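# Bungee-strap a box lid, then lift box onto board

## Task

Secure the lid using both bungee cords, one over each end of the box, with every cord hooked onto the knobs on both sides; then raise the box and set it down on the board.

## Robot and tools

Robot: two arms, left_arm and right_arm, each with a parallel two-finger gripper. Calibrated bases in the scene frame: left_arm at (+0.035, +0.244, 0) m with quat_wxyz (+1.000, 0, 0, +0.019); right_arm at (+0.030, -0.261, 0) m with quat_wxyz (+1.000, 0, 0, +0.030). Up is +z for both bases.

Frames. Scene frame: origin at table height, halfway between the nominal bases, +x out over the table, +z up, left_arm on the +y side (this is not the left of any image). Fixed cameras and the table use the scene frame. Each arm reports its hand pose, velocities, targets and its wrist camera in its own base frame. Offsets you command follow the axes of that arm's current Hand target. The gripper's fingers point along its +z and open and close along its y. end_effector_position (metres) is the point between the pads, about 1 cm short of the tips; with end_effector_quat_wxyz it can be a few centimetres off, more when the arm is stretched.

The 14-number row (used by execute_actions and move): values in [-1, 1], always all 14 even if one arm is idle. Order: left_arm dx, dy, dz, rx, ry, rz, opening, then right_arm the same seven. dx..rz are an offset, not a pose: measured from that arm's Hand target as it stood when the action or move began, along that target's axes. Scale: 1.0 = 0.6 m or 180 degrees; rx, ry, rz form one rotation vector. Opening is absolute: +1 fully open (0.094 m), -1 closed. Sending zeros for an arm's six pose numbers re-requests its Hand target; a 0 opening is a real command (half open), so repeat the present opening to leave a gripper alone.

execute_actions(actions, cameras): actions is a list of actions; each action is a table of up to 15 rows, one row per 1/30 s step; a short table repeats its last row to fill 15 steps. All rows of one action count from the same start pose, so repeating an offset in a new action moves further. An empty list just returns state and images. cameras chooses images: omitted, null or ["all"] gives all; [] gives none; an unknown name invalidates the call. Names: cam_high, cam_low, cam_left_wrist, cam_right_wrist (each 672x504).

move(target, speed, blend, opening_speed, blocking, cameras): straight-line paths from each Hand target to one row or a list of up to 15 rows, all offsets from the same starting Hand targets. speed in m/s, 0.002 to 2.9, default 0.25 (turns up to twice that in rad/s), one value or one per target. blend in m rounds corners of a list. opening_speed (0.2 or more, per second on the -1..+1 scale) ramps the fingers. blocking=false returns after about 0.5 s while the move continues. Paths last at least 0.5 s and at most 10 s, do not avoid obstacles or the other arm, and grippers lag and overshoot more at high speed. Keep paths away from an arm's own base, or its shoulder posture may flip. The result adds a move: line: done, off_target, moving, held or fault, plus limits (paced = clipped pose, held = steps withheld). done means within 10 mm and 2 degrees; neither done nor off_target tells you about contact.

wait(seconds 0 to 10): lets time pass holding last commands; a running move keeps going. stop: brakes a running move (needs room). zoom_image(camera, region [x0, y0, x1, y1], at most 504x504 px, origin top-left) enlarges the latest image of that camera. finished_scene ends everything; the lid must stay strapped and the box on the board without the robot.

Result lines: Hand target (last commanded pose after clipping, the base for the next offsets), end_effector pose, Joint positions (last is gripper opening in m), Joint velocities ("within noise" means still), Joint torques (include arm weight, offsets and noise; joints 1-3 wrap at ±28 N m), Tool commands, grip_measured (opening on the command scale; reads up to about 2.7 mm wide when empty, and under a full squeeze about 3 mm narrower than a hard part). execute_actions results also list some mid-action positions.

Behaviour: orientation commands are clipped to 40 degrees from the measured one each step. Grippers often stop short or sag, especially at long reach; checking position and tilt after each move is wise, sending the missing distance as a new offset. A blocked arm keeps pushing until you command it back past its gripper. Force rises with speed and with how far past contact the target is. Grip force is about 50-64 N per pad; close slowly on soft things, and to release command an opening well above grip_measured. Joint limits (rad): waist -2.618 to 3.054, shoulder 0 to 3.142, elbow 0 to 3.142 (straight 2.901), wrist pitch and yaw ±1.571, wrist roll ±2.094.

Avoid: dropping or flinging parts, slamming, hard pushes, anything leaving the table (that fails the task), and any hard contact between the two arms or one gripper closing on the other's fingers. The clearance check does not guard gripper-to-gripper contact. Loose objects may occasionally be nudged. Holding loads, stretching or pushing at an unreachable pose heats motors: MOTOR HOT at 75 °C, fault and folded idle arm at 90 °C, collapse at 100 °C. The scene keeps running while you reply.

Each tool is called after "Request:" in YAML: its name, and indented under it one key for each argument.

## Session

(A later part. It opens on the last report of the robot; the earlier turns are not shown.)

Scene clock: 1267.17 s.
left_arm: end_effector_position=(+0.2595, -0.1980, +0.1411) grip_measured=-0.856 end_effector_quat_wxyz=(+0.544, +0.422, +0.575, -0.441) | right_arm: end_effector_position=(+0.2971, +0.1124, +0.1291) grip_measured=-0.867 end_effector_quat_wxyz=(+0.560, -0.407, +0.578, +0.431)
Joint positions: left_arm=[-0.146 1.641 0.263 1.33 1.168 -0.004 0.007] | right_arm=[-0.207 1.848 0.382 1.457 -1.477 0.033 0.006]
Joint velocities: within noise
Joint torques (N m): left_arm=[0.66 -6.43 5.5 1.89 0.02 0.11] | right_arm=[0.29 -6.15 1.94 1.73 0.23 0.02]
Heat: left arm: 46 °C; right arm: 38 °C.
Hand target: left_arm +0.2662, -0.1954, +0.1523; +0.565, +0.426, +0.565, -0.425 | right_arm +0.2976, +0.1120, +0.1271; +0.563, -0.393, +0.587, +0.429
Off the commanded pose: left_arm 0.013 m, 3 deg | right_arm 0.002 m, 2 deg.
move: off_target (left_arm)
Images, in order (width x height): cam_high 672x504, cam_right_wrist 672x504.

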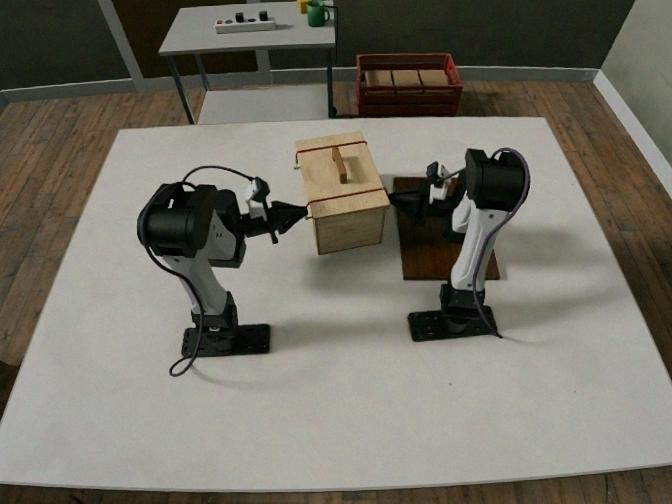

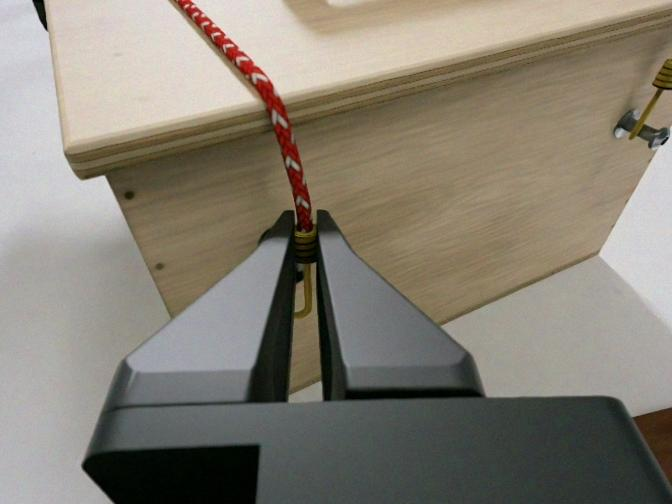

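Request:
move:
  target: [0,0,0,0,0,0,-0.95,0,0.0065,0.0005,-0.0080,0.0003,-0.005,-0.95]
  speed: 0.05
  cameras: ["cam_right_wrist","cam_high"]

Request:
zoom_image:
  camera: "cam_right_wrist"
  region: [230, 180, 390, 340]

Request:
zoom_image:
  camera: "cam_high"
  region: [370, 170, 430, 230]

Scene clock: 1271.03 s.
left_arm: end_effector_position=(+0.2595, -0.1980, +0.1411) grip_measured=-0.856 end_effector_quat_wxyz=(+0.544, +0.422, +0.575, -0.441) | right_arm: end_effector_position=(+0.2959, +0.1132, +0.1292) grip_measured=-0.867 end_effector_quat_wxyz=(+0.558, -0.409, +0.577, +0.434)
Joint positions: left_arm=[-0.146 1.641 0.263 1.33 1.168 -0.004 0.007] | right_arm=[-0.205 1.848 0.382 1.457 -1.483 0.034 0.006]
Joint velocities: within noise
Joint torques (N m): left_arm=[0.69 -6.45 5.53 1.88 0.02 0.11] | right_arm=[0.28 -5.75 2.06 1.83 0.06 -0.05]
Heat: left arm: 46 °C; right arm: 38 °C.
Hand target: left_arm +0.2662, -0.1954, +0.1523; +0.565, +0.426, +0.565, -0.425 | right_arm +0.2939, +0.1136, +0.1274; +0.561, -0.405, +0.579, +0.432
Off the commanded pose: left_arm 0.013 m, 3 deg | right_arm 0.003 m, 1 deg.
move: off_target (left_arm)
Images, in order (width x height): cam_high 672x504, cam_right_wrist 672x504.

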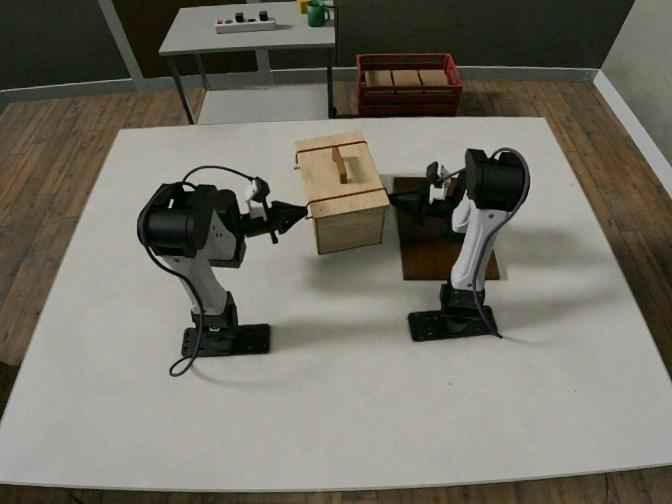

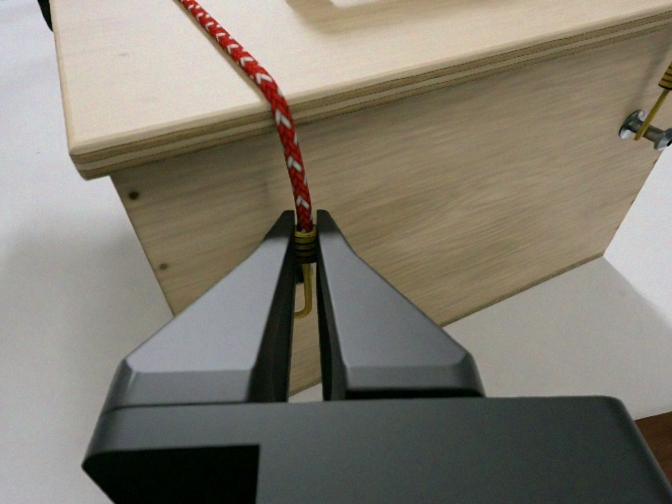

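Scaled by 3.150.

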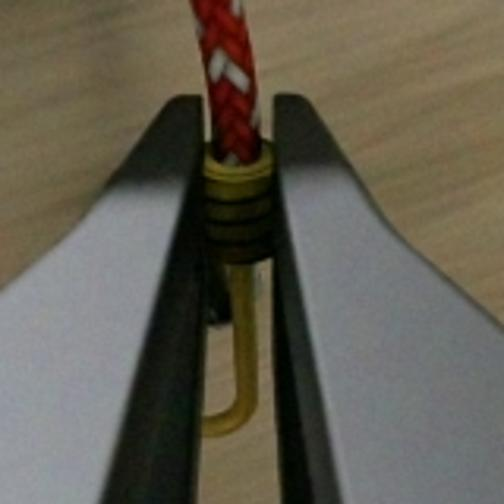

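Scaled by 8.400.

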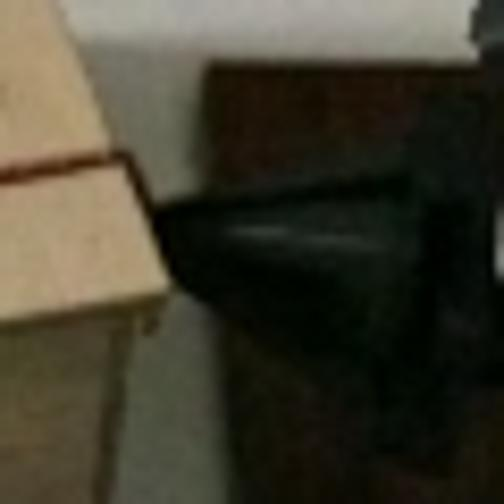

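Request:
move:
  target: [0,0,0,0,0,0,-0.95,-0.0208,0.0010,0,0,0,0,-0.95]
  speed: 0.04
  cameras: ["cam_right_wrist","cam_high"]

Request:
zoom_image:
  camera: "cam_right_wrist"
  region: [230, 200, 390, 360]

Request:
zoom_image:
  camera: "cam_high"
  region: [370, 170, 430, 230]

Scene clock: 1277.07 s.
left_arm: end_effector_position=(+0.2595, -0.1980, +0.1411) grip_measured=-0.856 end_effector_quat_wxyz=(+0.544, +0.422, +0.575, -0.441) | right_arm: end_effector_position=(+0.2949, +0.1134, +0.1404) grip_measured=-0.867 end_effector_quat_wxyz=(+0.563, -0.414, +0.572, +0.429)
Joint positions: left_arm=[-0.146 1.641 0.263 1.33 1.168 -0.004 0.007] | right_arm=[-0.205 1.802 0.382 1.456 -1.483 0.06 0.006]
Joint velocities: within noise
Joint torques (N m): left_arm=[0.68 -6.43 5.5 1.89 0.02 0.11] | right_arm=[0.27 -6.71 2.7 1.54 0.08 0.05]
Heat: left arm: 46 °C; right arm: 37 °C.
Hand target: left_arm +0.2662, -0.1954, +0.1523; +0.565, +0.426, +0.565, -0.425 | right_arm +0.2939, +0.1136, +0.1399; +0.561, -0.405, +0.579, +0.432
Off the commanded pose: left_arm 0.013 m, 3 deg | right_arm 0.001 m, 1 deg.
move: off_target (left_arm)
Images, in order (width x height): cam_high 672x504, cam_right_wrist 672x504.

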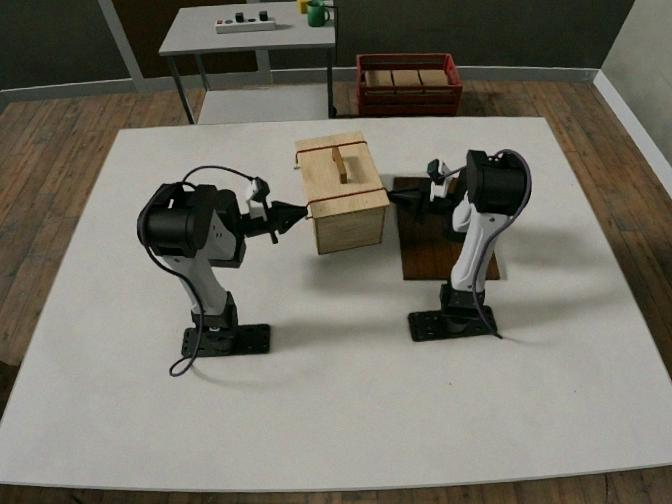

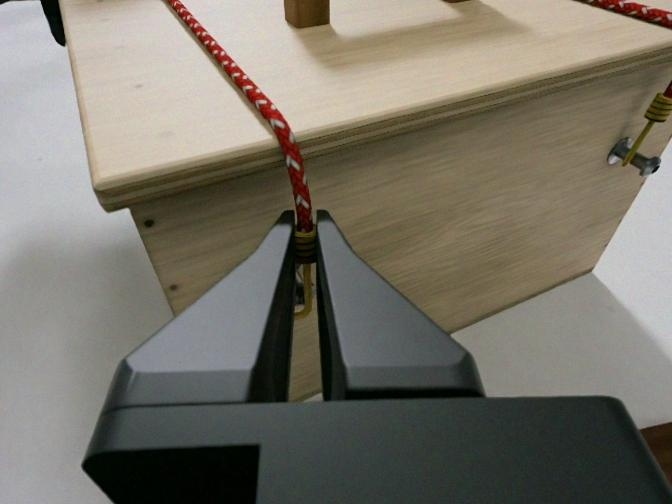

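Scaled by 3.150.

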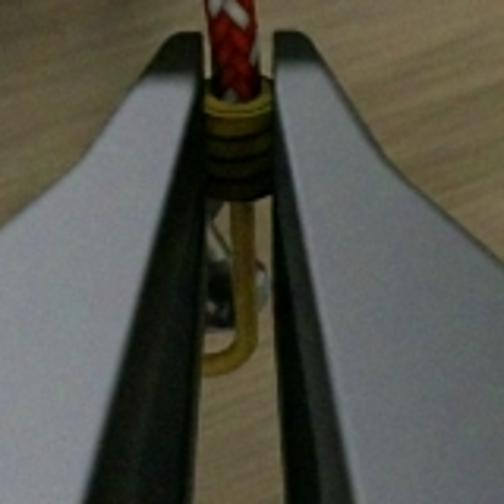

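Scaled by 8.400.

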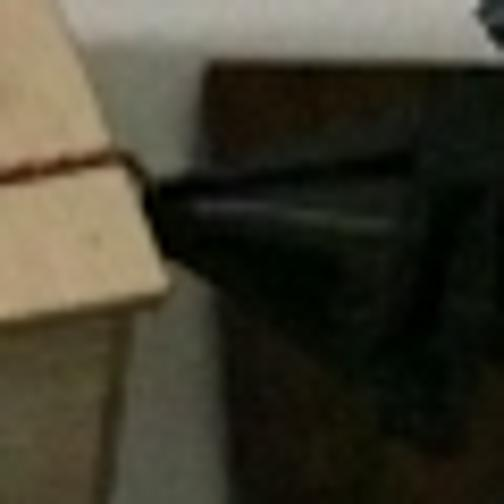

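Request:
zoom_image:
  camera: "cam_right_wrist"
  region: [285, 250, 330, 325]

Scaled by 6.720.

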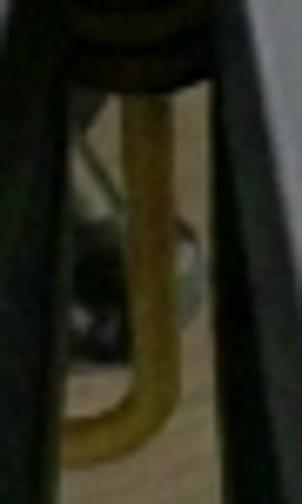

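Request:
move:
  target:
    - [0,0,0,0,0,0,-0.95,0,-0.0115,-0.0235,0,0,0,-0.95]
    - [0,0,0,0,0,0,-0.95,0.0300,-0.0230,-0.0241,0.0067,-0.0003,0,-0.95]
  speed: 0.06
  cameras: ["cam_right_wrist","cam_high"]

Request:
zoom_image:
  camera: "cam_right_wrist"
  region: [230, 200, 390, 360]

Request:
zoom_image:
  camera: "cam_high"
  region: [370, 170, 430, 230]

Scene clock: 1297.03 s.
left_arm: end_effector_position=(+0.2595, -0.1980, +0.1411) grip_measured=-0.856 end_effector_quat_wxyz=(+0.544, +0.422, +0.575, -0.441) | right_arm: end_effector_position=(+0.2931, +0.1064, +0.1291) grip_measured=-0.867 end_effector_quat_wxyz=(+0.555, -0.419, +0.570, +0.438)
Joint positions: left_arm=[-0.146 1.641 0.263 1.33 1.168 -0.004 0.007] | right_arm=[-0.235 1.857 0.394 1.456 -1.538 0.027 0.006]
Joint velocities: within noise
Joint torques (N m): left_arm=[0.66 -6.43 5.49 1.88 0.02 0.11] | right_arm=[-2.22 -2.56 3.63 1.65 0.21 -0.19]
Heat: left arm: 46 °C; right arm: 36 °C.
Hand target: left_arm +0.2662, -0.1954, +0.1523; +0.565, +0.426, +0.565, -0.425 | right_arm +0.3020, +0.0959, +0.1212; +0.565, -0.398, +0.583, +0.426
Off the commanded pose: left_arm 0.013 m, 3 deg | right_arm 0.016 m, 3 deg.
move: off_target (left_arm, right_arm)
Images, in order (width x height): cam_high 672x504, cam_right_wrist 672x504.

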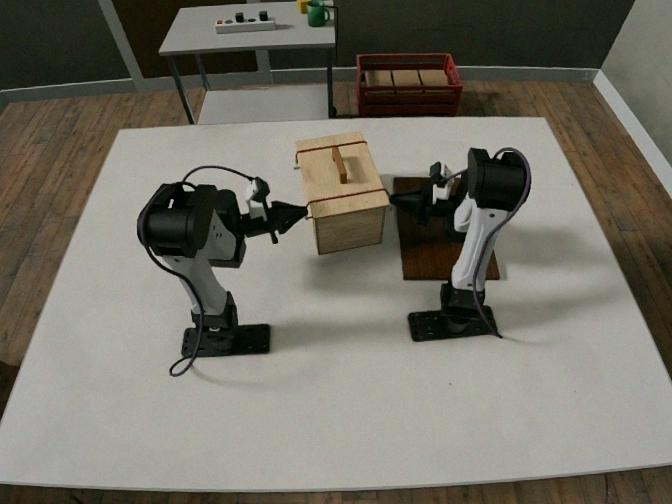

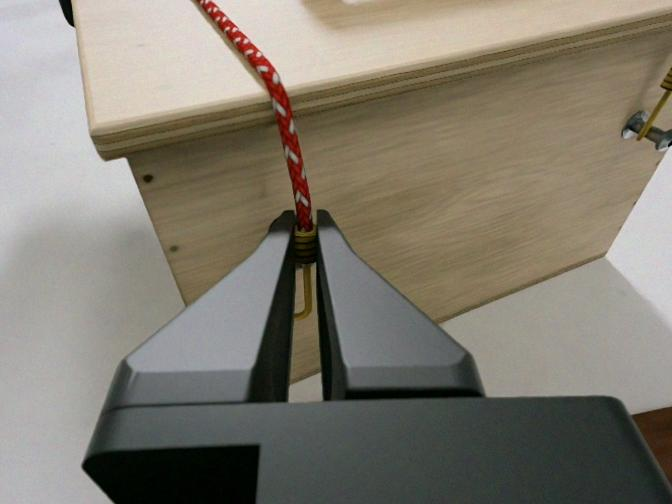

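Scaled by 3.150.

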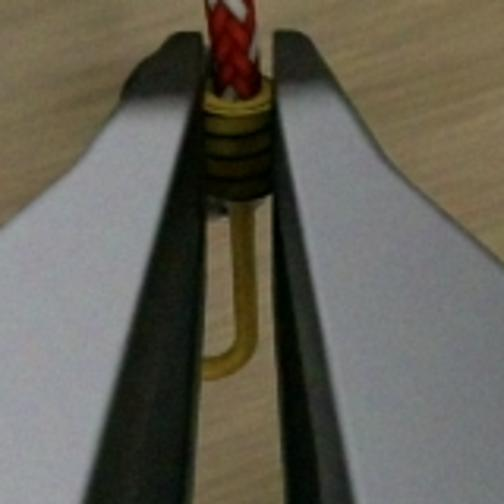

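Scaled by 8.400.

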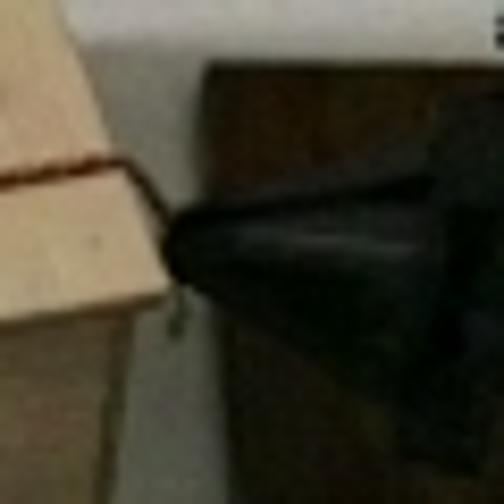

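Request:
move:
  target: [0,0,0,0,0,0,-0.95,-0.0005,-0.0116,0,0.0128,-0.0006,0,-0.95]
  speed: 0.05
  cameras: ["cam_right_wrist"]

Request:
zoom_image:
  camera: "cam_right_wrist"
  region: [230, 180, 390, 340]

Scene clock: 1300.27 s.
left_arm: end_effector_position=(+0.2595, -0.1980, +0.1411) grip_measured=-0.856 end_effector_quat_wxyz=(+0.544, +0.422, +0.575, -0.441) | right_arm: end_effector_position=(+0.2948, +0.1059, +0.1291) grip_measured=-0.867 end_effector_quat_wxyz=(+0.558, -0.417, +0.571, +0.434)
Joint positions: left_arm=[-0.146 1.641 0.263 1.33 1.168 -0.004 0.007] | right_arm=[-0.235 1.857 0.394 1.456 -1.528 0.024 0.006]
Joint velocities: within noise
Joint torques (N m): left_arm=[0.68 -6.42 5.52 1.89 0.02 0.11] | right_arm=[-2.36 -2.74 3.55 1.66 0.51 -0.16]
Heat: left arm: 46 °C; right arm: 36 °C.
Hand target: left_arm +0.2662, -0.1954, +0.1523; +0.565, +0.426, +0.565, -0.425 | right_arm +0.3086, +0.0936, +0.1212; +0.574, -0.387, +0.591, +0.414
Off the commanded pose: left_arm 0.013 m, 3 deg | right_arm 0.020 m, 5 deg.
move: off_target (left_arm, right_arm)
Images, in order (width x height): cam_right_wrist 672x504.

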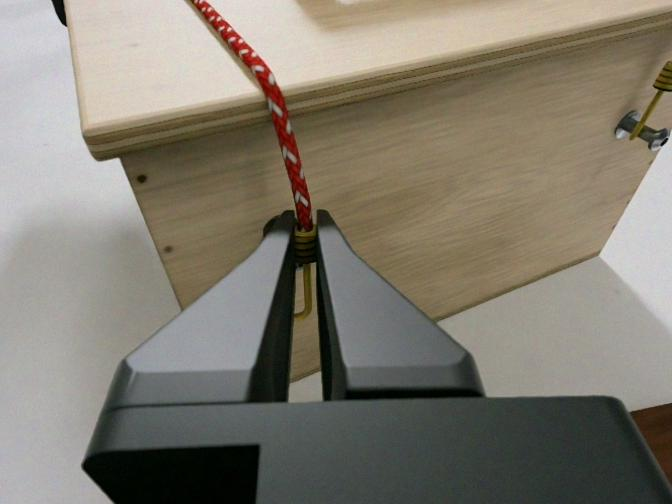

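Scaled by 3.150.

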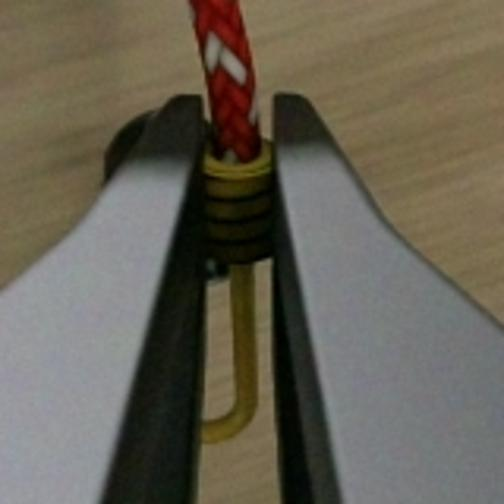

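Request:
move:
  target: [0,0,0,0,0,0,-0.95,0,-0.0092,0.0017,0.0056,0,0,-0.95]
  speed: 0.05
  cameras: ["cam_right_wrist"]

Request:
zoom_image:
  camera: "cam_right_wrist"
  region: [230, 180, 390, 340]

Scene clock: 1303.23 s.
left_arm: end_effector_position=(+0.2595, -0.1980, +0.1411) grip_measured=-0.856 end_effector_quat_wxyz=(+0.544, +0.422, +0.575, -0.441) | right_arm: end_effector_position=(+0.2965, +0.1054, +0.1291) grip_measured=-0.867 end_effector_quat_wxyz=(+0.560, -0.414, +0.573, +0.431)
Joint positions: left_arm=[-0.146 1.641 0.263 1.33 1.168 -0.004 0.007] | right_arm=[-0.235 1.857 0.394 1.456 -1.517 0.023 0.006]
Joint velocities: within noise
Joint torques (N m): left_arm=[0.68 -6.42 5.53 1.88 0.02 0.11] | right_arm=[-2.21 -2.18 4.36 1.65 0.57 -0.14]
Heat: left arm: 46 °C; right arm: 36 °C.
Hand target: left_arm +0.2662, -0.1954, +0.1523; +0.565, +0.426, +0.565, -0.425 | right_arm +0.3141, +0.0926, +0.1209; +0.577, -0.381, +0.595, +0.409
Off the commanded pose: left_arm 0.013 m, 3 deg | right_arm 0.023 m, 6 deg.
move: off_target (left_arm, right_arm)
Images, in order (width x height): cam_right_wrist 672x504.

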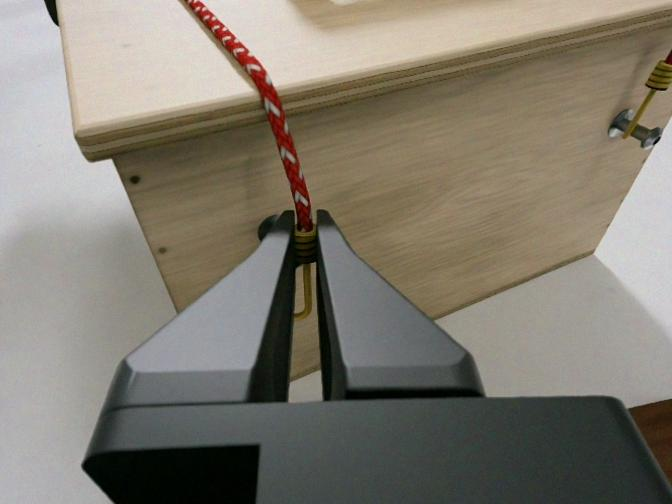

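Scaled by 3.150.

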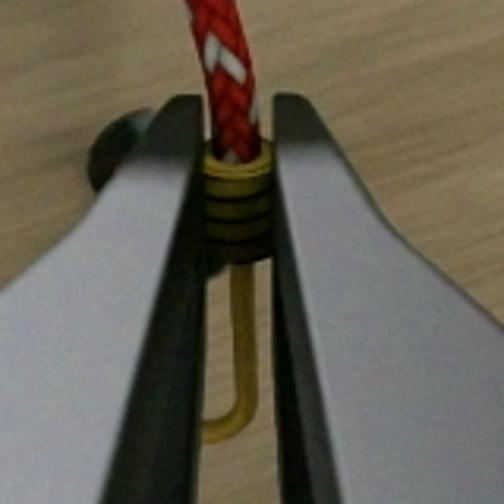

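Request:
move:
  target: [0,0,0,0,0,0,-0.95,0.0020,0.0271,0.0176,-0.0139,0.0007,0,-0.95]
  speed: 0.05
  cameras: ["cam_right_wrist","cam_high"]

Request:
zoom_image:
  camera: "cam_right_wrist"
  region: [230, 180, 390, 340]

Request:
zoom_image:
  camera: "cam_high"
  region: [370, 170, 430, 230]

Scene clock: 1306.77 s.
left_arm: end_effector_position=(+0.2595, -0.1980, +0.1411) grip_measured=-0.856 end_effector_quat_wxyz=(+0.544, +0.422, +0.575, -0.441) | right_arm: end_effector_position=(+0.2973, +0.1113, +0.1291) grip_measured=-0.867 end_effector_quat_wxyz=(+0.560, -0.416, +0.572, +0.431)
Joint positions: left_arm=[-0.146 1.641 0.263 1.33 1.168 -0.004 0.007] | right_arm=[-0.212 1.857 0.394 1.456 -1.497 0.021 0.006]
Joint velocities: within noise
Joint torques (N m): left_arm=[0.68 -6.42 5.49 1.89 0.02 0.11] | right_arm=[-0.06 -3.33 2.15 1.75 0.41 -0.17]
Heat: left arm: 46 °C; right arm: 36 °C.
Hand target: left_arm +0.2662, -0.1954, +0.1523; +0.565, +0.426, +0.565, -0.425 | right_arm +0.3029, +0.1085, +0.1205; +0.568, -0.394, +0.586, +0.422
Off the commanded pose: left_arm 0.013 m, 3 deg | right_arm 0.011 m, 3 deg.
move: off_target (left_arm, right_arm)
Images, in order (width x height): cam_high 672x504, cam_right_wrist 672x504.

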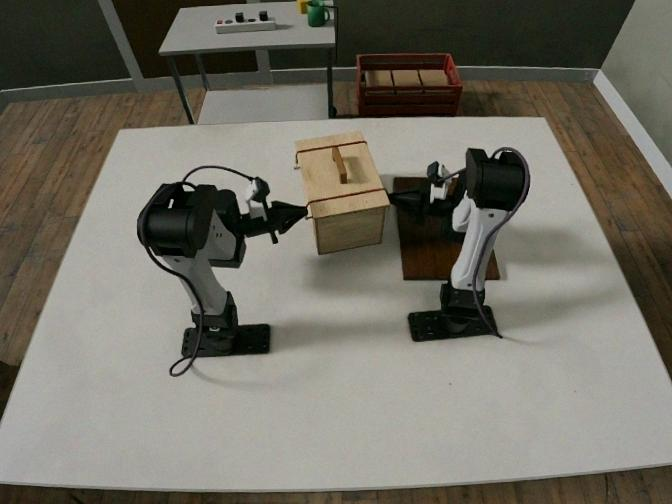

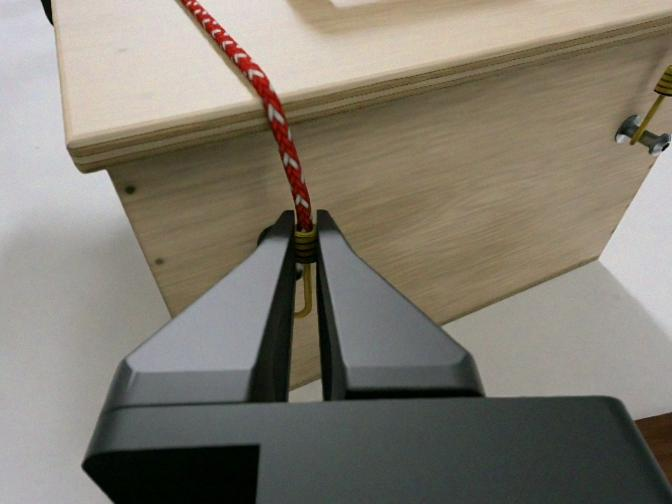

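Scaled by 3.150.

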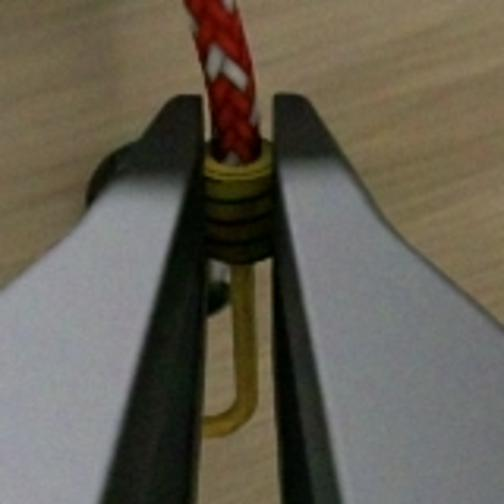

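Scaled by 8.400.

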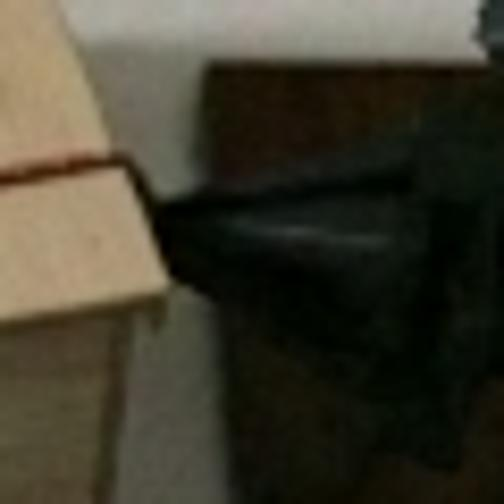

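Request:
move:
  target: [0,0,0,0,0,0,-0.95,-0.0005,-0.0050,0.0106,0.0044,-0.0002,0,-0.95]
  speed: 0.04
  cameras: ["cam_right_wrist","cam_high"]

Request:
zoom_image:
  camera: "cam_right_wrist"
  region: [260, 220, 350, 340]

Request:
zoom_image:
  camera: "cam_high"
  region: [370, 170, 430, 230]

Scene clock: 1310.33 s.
left_arm: end_effector_position=(+0.2595, -0.1980, +0.1411) grip_measured=-0.856 end_effector_quat_wxyz=(+0.544, +0.422, +0.575, -0.441) | right_arm: end_effector_position=(+0.2990, +0.1147, +0.1291) grip_measured=-0.867 end_effector_quat_wxyz=(+0.562, -0.415, +0.573, +0.429)
Joint positions: left_arm=[-0.146 1.641 0.263 1.33 1.168 -0.004 0.007] | right_arm=[-0.197 1.857 0.394 1.456 -1.477 0.019 0.006]
Joint velocities: within noise
Joint torques (N m): left_arm=[0.68 -6.43 5.5 1.89 0.02 0.11] | right_arm=[0.64 -3.1 2.66 1.76 0.6 -0.12]
Heat: left arm: 46 °C; right arm: 36 °C.
Hand target: left_arm +0.2662, -0.1954, +0.1523; +0.565, +0.426, +0.565, -0.425 | right_arm +0.3079, +0.1135, +0.1206; +0.571, -0.390, +0.589, +0.418
Off the commanded pose: left_arm 0.013 m, 3 deg | right_arm 0.012 m, 4 deg.
move: off_target (left_arm, right_arm)
Images, in order (width x height): cam_high 672x504, cam_right_wrist 672x504.

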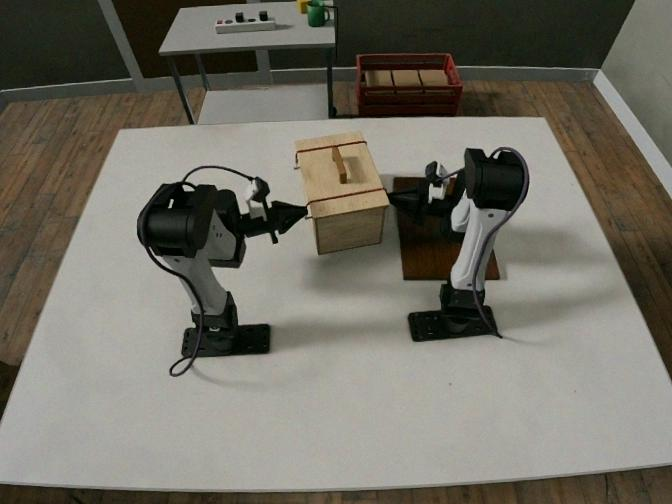

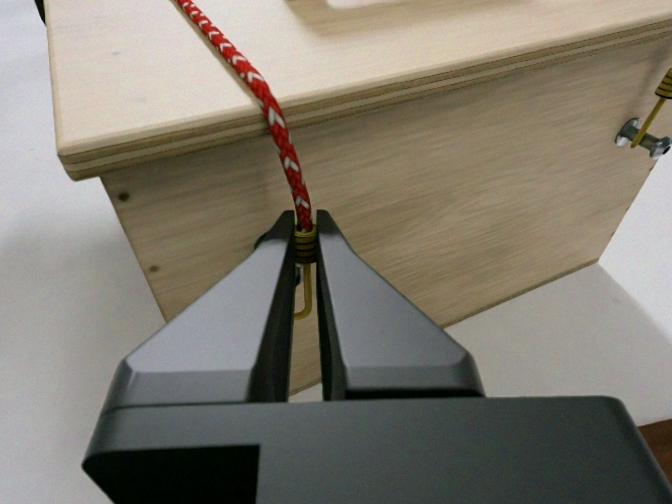

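Scaled by 4.200.

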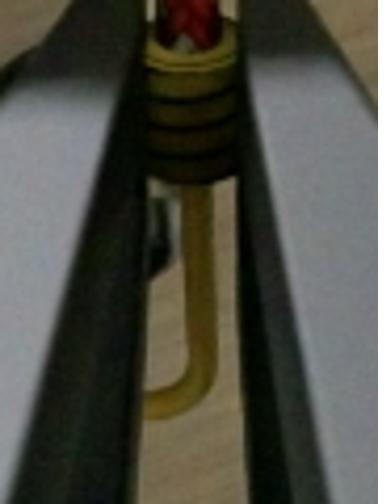

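Scaled by 8.400.

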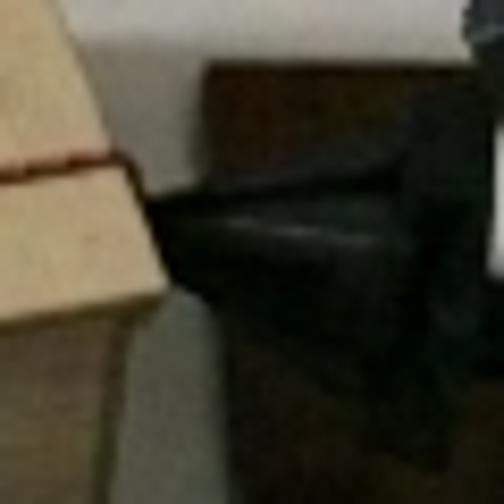

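Request:
move:
  target: [0,0,0,0,0,0,-0.95,0,-0.0021,0.0088,0,0,0,-0.95]
  speed: 0.04
  cameras: ["cam_right_wrist","cam_high"]

Request:
zoom_image:
  camera: "cam_right_wrist"
  region: [260, 220, 350, 340]

Request:
zoom_image:
  camera: "cam_high"
  region: [370, 170, 430, 230]

Scene clock: 1313.63 s.
left_arm: end_effector_position=(+0.2597, -0.1979, +0.1411) grip_measured=-0.856 end_effector_quat_wxyz=(+0.544, +0.422, +0.576, -0.441) | right_arm: end_effector_position=(+0.2994, +0.1179, +0.1291) grip_measured=-0.867 end_effector_quat_wxyz=(+0.561, -0.415, +0.573, +0.429)
Joint positions: left_arm=[-0.146 1.641 0.263 1.33 1.167 -0.004 0.007] | right_arm=[-0.185 1.857 0.394 1.456 -1.465 0.019 0.006]
Joint velocities: within noise
Joint torques (N m): left_arm=[0.66 -6.45 5.52 1.89 0.03 0.11] | right_arm=[1.11 -2.62 3.36 1.76 0.67 -0.1]
Heat: left arm: 46 °C; right arm: 36 °C.
Hand target: left_arm +0.2662, -0.1954, +0.1523; +0.565, +0.426, +0.565, -0.425 | right_arm +0.3109, +0.1180, +0.1206; +0.571, -0.390, +0.589, +0.418
Off the commanded pose: left_arm 0.013 m, 3 deg | right_arm 0.014 m, 4 deg.
move: off_target (left_arm, right_arm)
Images, in order (width x height): cam_high 672x504, cam_right_wrist 672x504.

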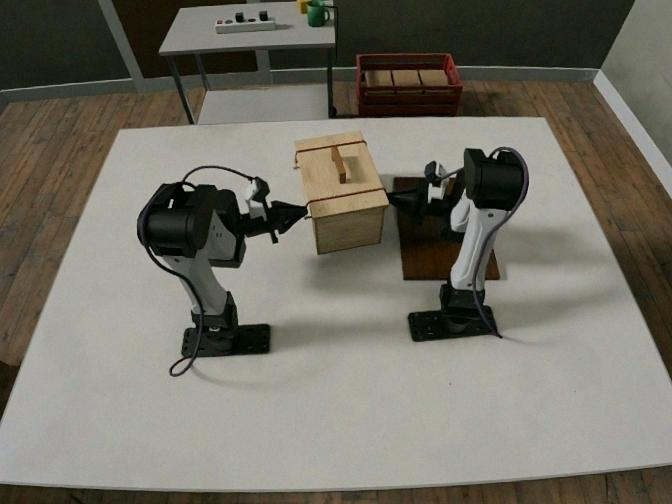

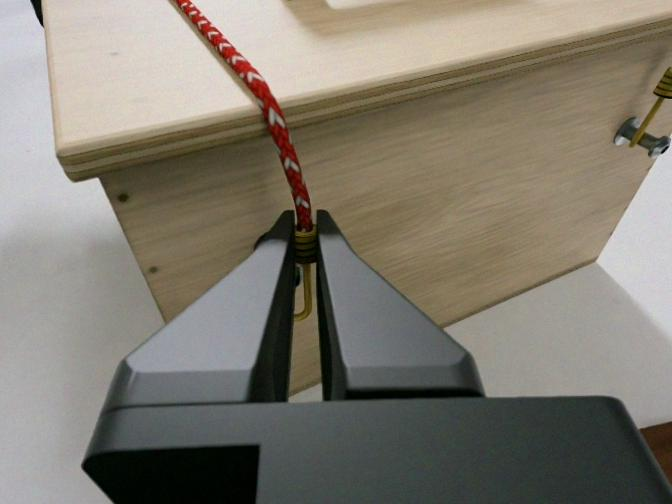

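Scaled by 4.200.

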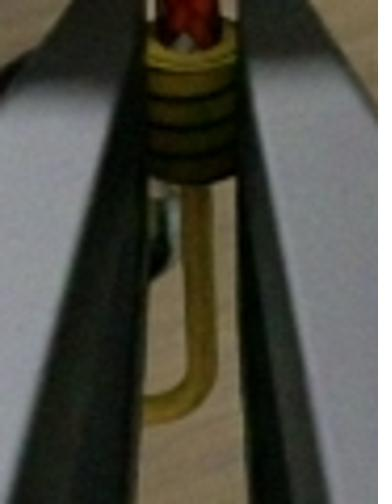

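Scaled by 8.400.

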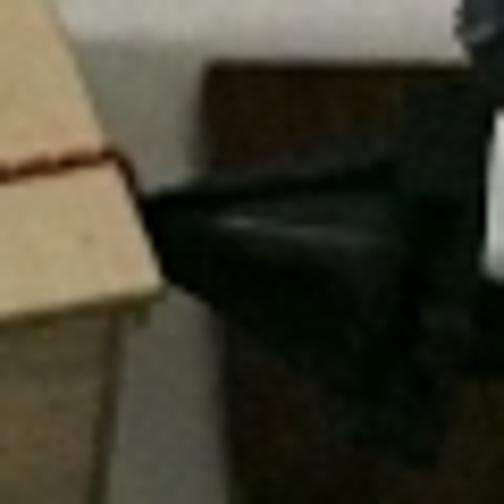

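Request:
move:
  target: [0,0,0,0,0,0,-0.95,-0.0009,-0.0190,-0.0150,0.0122,-0.0006,0,-0.95]
  speed: 0.04
  cameras: ["cam_right_wrist","cam_high"]

Request:
zoom_image:
  camera: "cam_right_wrist"
  region: [250, 200, 350, 320]

Scene clock: 1317.50 s.
left_arm: end_effector_position=(+0.2597, -0.1979, +0.1411) grip_measured=-0.856 end_effector_quat_wxyz=(+0.544, +0.422, +0.576, -0.441) | right_arm: end_effector_position=(+0.3010, +0.1156, +0.1278) grip_measured=-0.867 end_effector_quat_wxyz=(+0.563, -0.411, +0.576, +0.428)
Joint positions: left_arm=[-0.146 1.641 0.263 1.33 1.167 -0.004 0.007] | right_arm=[-0.192 1.862 0.394 1.457 -1.461 0.019 0.006]
Joint velocities: within noise
Joint torques (N m): left_arm=[0.66 -6.43 5.5 1.89 0.03 0.11] | right_arm=[-1.37 -2.41 4.31 1.79 0.64 -0.05]
Heat: left arm: 45 °C; right arm: 36 °C.
Hand target: left_arm +0.2662, -0.1954, +0.1523; +0.565, +0.426, +0.565, -0.425 | right_arm +0.3185, +0.1057, +0.1207; +0.579, -0.379, +0.596, +0.407
Off the commanded pose: left_arm 0.013 m, 3 deg | right_arm 0.021 m, 5 deg.
move: off_target (left_arm, right_arm)
Images, in order (width x height): cam_high 672x504, cam_right_wrist 672x504.

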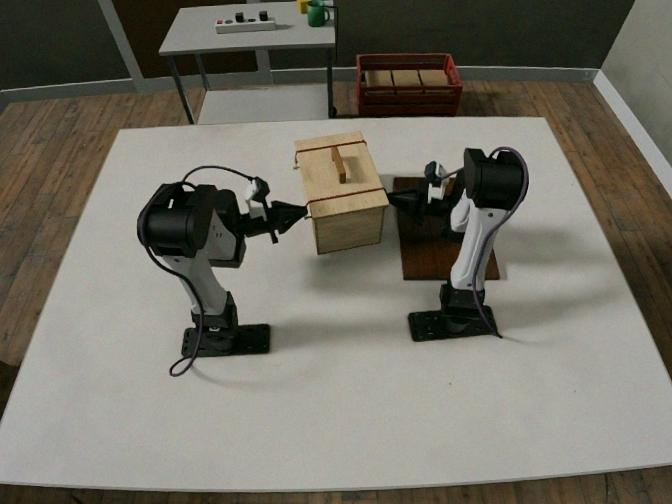

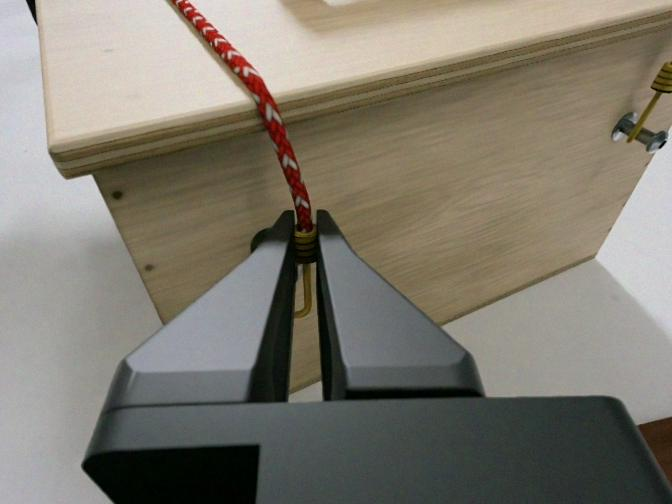

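Scaled by 4.200.

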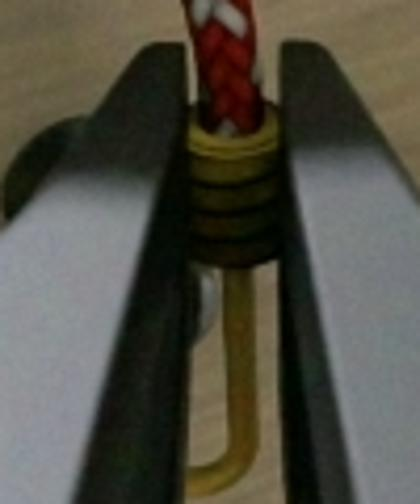

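Request:
move:
  target: [0,0,0,0,0,0,-0.95,-0.0010,0.0050,0.0190,0,0,0,-0.95]
  speed: 0.04
  cameras: ["cam_right_wrist","cam_high"]

Request:
zoom_image:
  camera: "cam_right_wrist"
  region: [250, 200, 350, 320]

Request:
zoom_image:
  camera: "cam_high"
  region: [370, 170, 430, 230]

Scene clock: 1320.90 s.
left_arm: end_effector_position=(+0.2597, -0.1979, +0.1411) grip_measured=-0.856 end_effector_quat_wxyz=(+0.544, +0.422, +0.576, -0.441) | right_arm: end_effector_position=(+0.3068, +0.1207, +0.1285) grip_measured=-0.867 end_effector_quat_wxyz=(+0.568, -0.406, +0.580, +0.420)
Joint positions: left_arm=[-0.146 1.641 0.263 1.33 1.167 -0.004 0.007] | right_arm=[-0.166 1.862 0.398 1.457 -1.413 0.019 0.006]
Joint velocities: within noise
Joint torques (N m): left_arm=[0.68 -6.43 5.49 1.89 0.03 0.11] | right_arm=[0.36 -2.62 4 1.86 0.64 0]
Heat: left arm: 45 °C; right arm: 36 °C.
Hand target: left_arm +0.2662, -0.1954, +0.1523; +0.565, +0.426, +0.565, -0.425 | right_arm +0.3202, +0.1173, +0.1214; +0.579, -0.379, +0.596, +0.407
Off the commanded pose: left_arm 0.013 m, 3 deg | right_arm 0.015 m, 4 deg.
move: off_target (left_arm, right_arm)
Images, in order (width x height): cam_high 672x504, cam_right_wrist 672x504.

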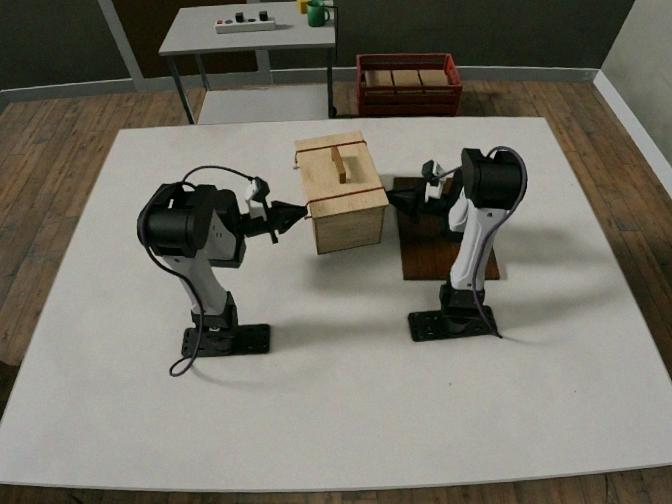

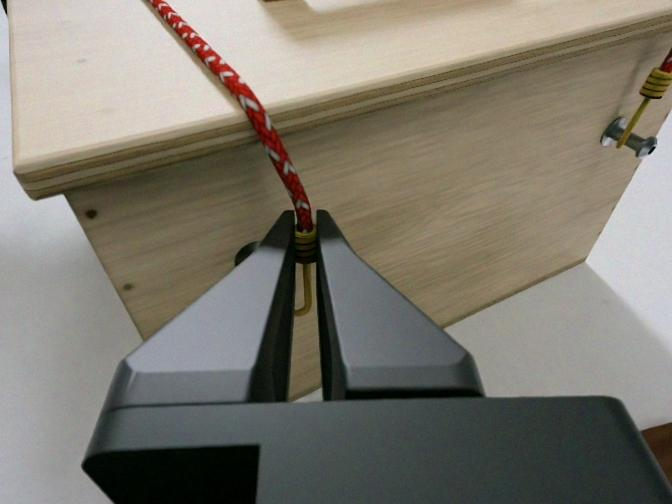

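Scaled by 4.200.

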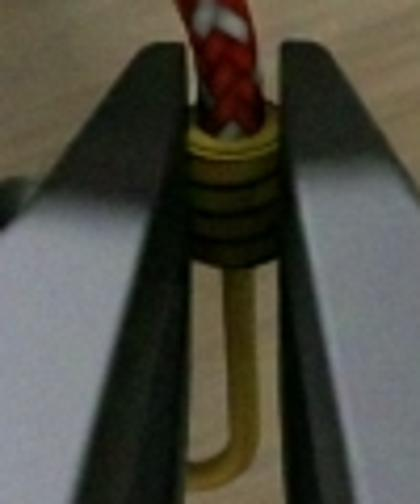

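Scaled by 8.400.

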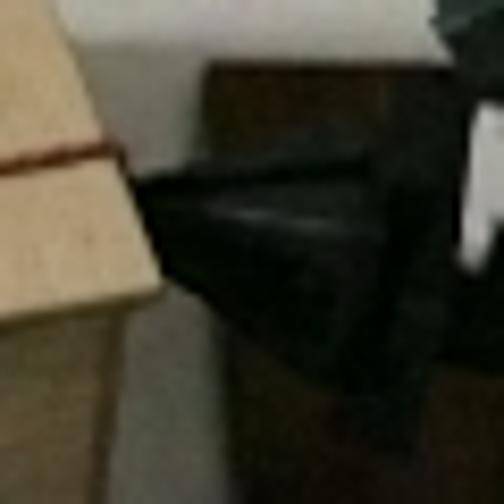

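Request:
move:
  target: [0,0,0,0,0,0,-0.95,0.0010,0.0211,-0.0039,-0.0250,0.0011,0,-0.95]
  speed: 0.04
  cameras: ["cam_right_wrist","cam_high"]

Request:
zoom_image:
  camera: "cam_right_wrist"
  region: [250, 200, 350, 320]

Request:
zoom_image:
  camera: "cam_high"
  region: [370, 170, 430, 230]

Scene clock: 1325.70 s.
left_arm: end_effector_position=(+0.2597, -0.1979, +0.1411) grip_measured=-0.856 end_effector_quat_wxyz=(+0.544, +0.422, +0.576, -0.441) | right_arm: end_effector_position=(+0.3040, +0.1219, +0.1289) grip_measured=-0.867 end_effector_quat_wxyz=(+0.563, -0.415, +0.573, +0.428)
Joint positions: left_arm=[-0.146 1.641 0.263 1.33 1.167 -0.004 0.007] | right_arm=[-0.166 1.867 0.407 1.457 -1.443 0.02 0.006]
Joint velocities: within noise
Joint torques (N m): left_arm=[0.68 -6.41 5.53 1.89 0.03 0.11] | right_arm=[-0.05 -2.51 3.51 1.91 0.07 0.03]
Heat: left arm: 45 °C; right arm: 36 °C.
Hand target: left_arm +0.2662, -0.1954, +0.1523; +0.565, +0.426, +0.565, -0.425 | right_arm +0.3075, +0.1200, +0.1213; +0.563, -0.402, +0.581, +0.429
Off the commanded pose: left_arm 0.013 m, 3 deg | right_arm 0.008 m, 2 deg.
move: off_target (left_arm)
Images, in order (width x height): cam_high 672x504, cam_right_wrist 672x504.

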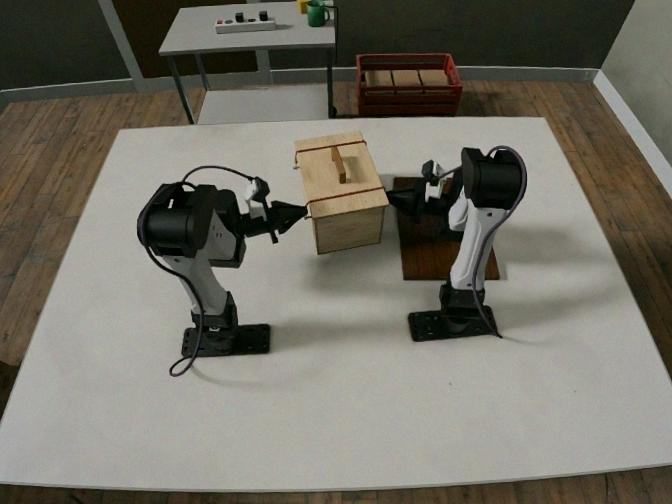

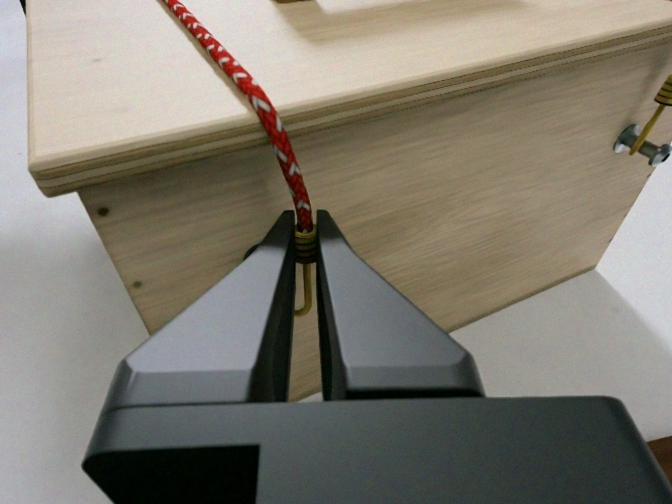

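Scaled by 4.200.

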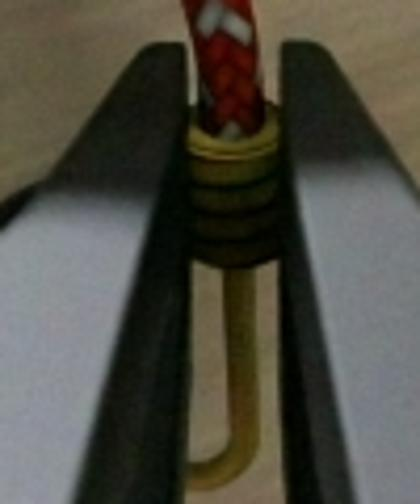

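Scaled by 8.400.

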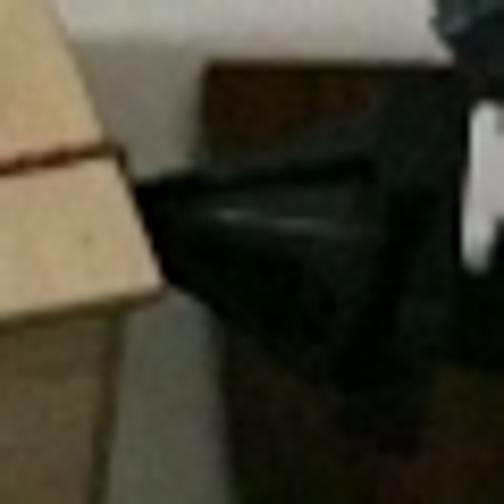

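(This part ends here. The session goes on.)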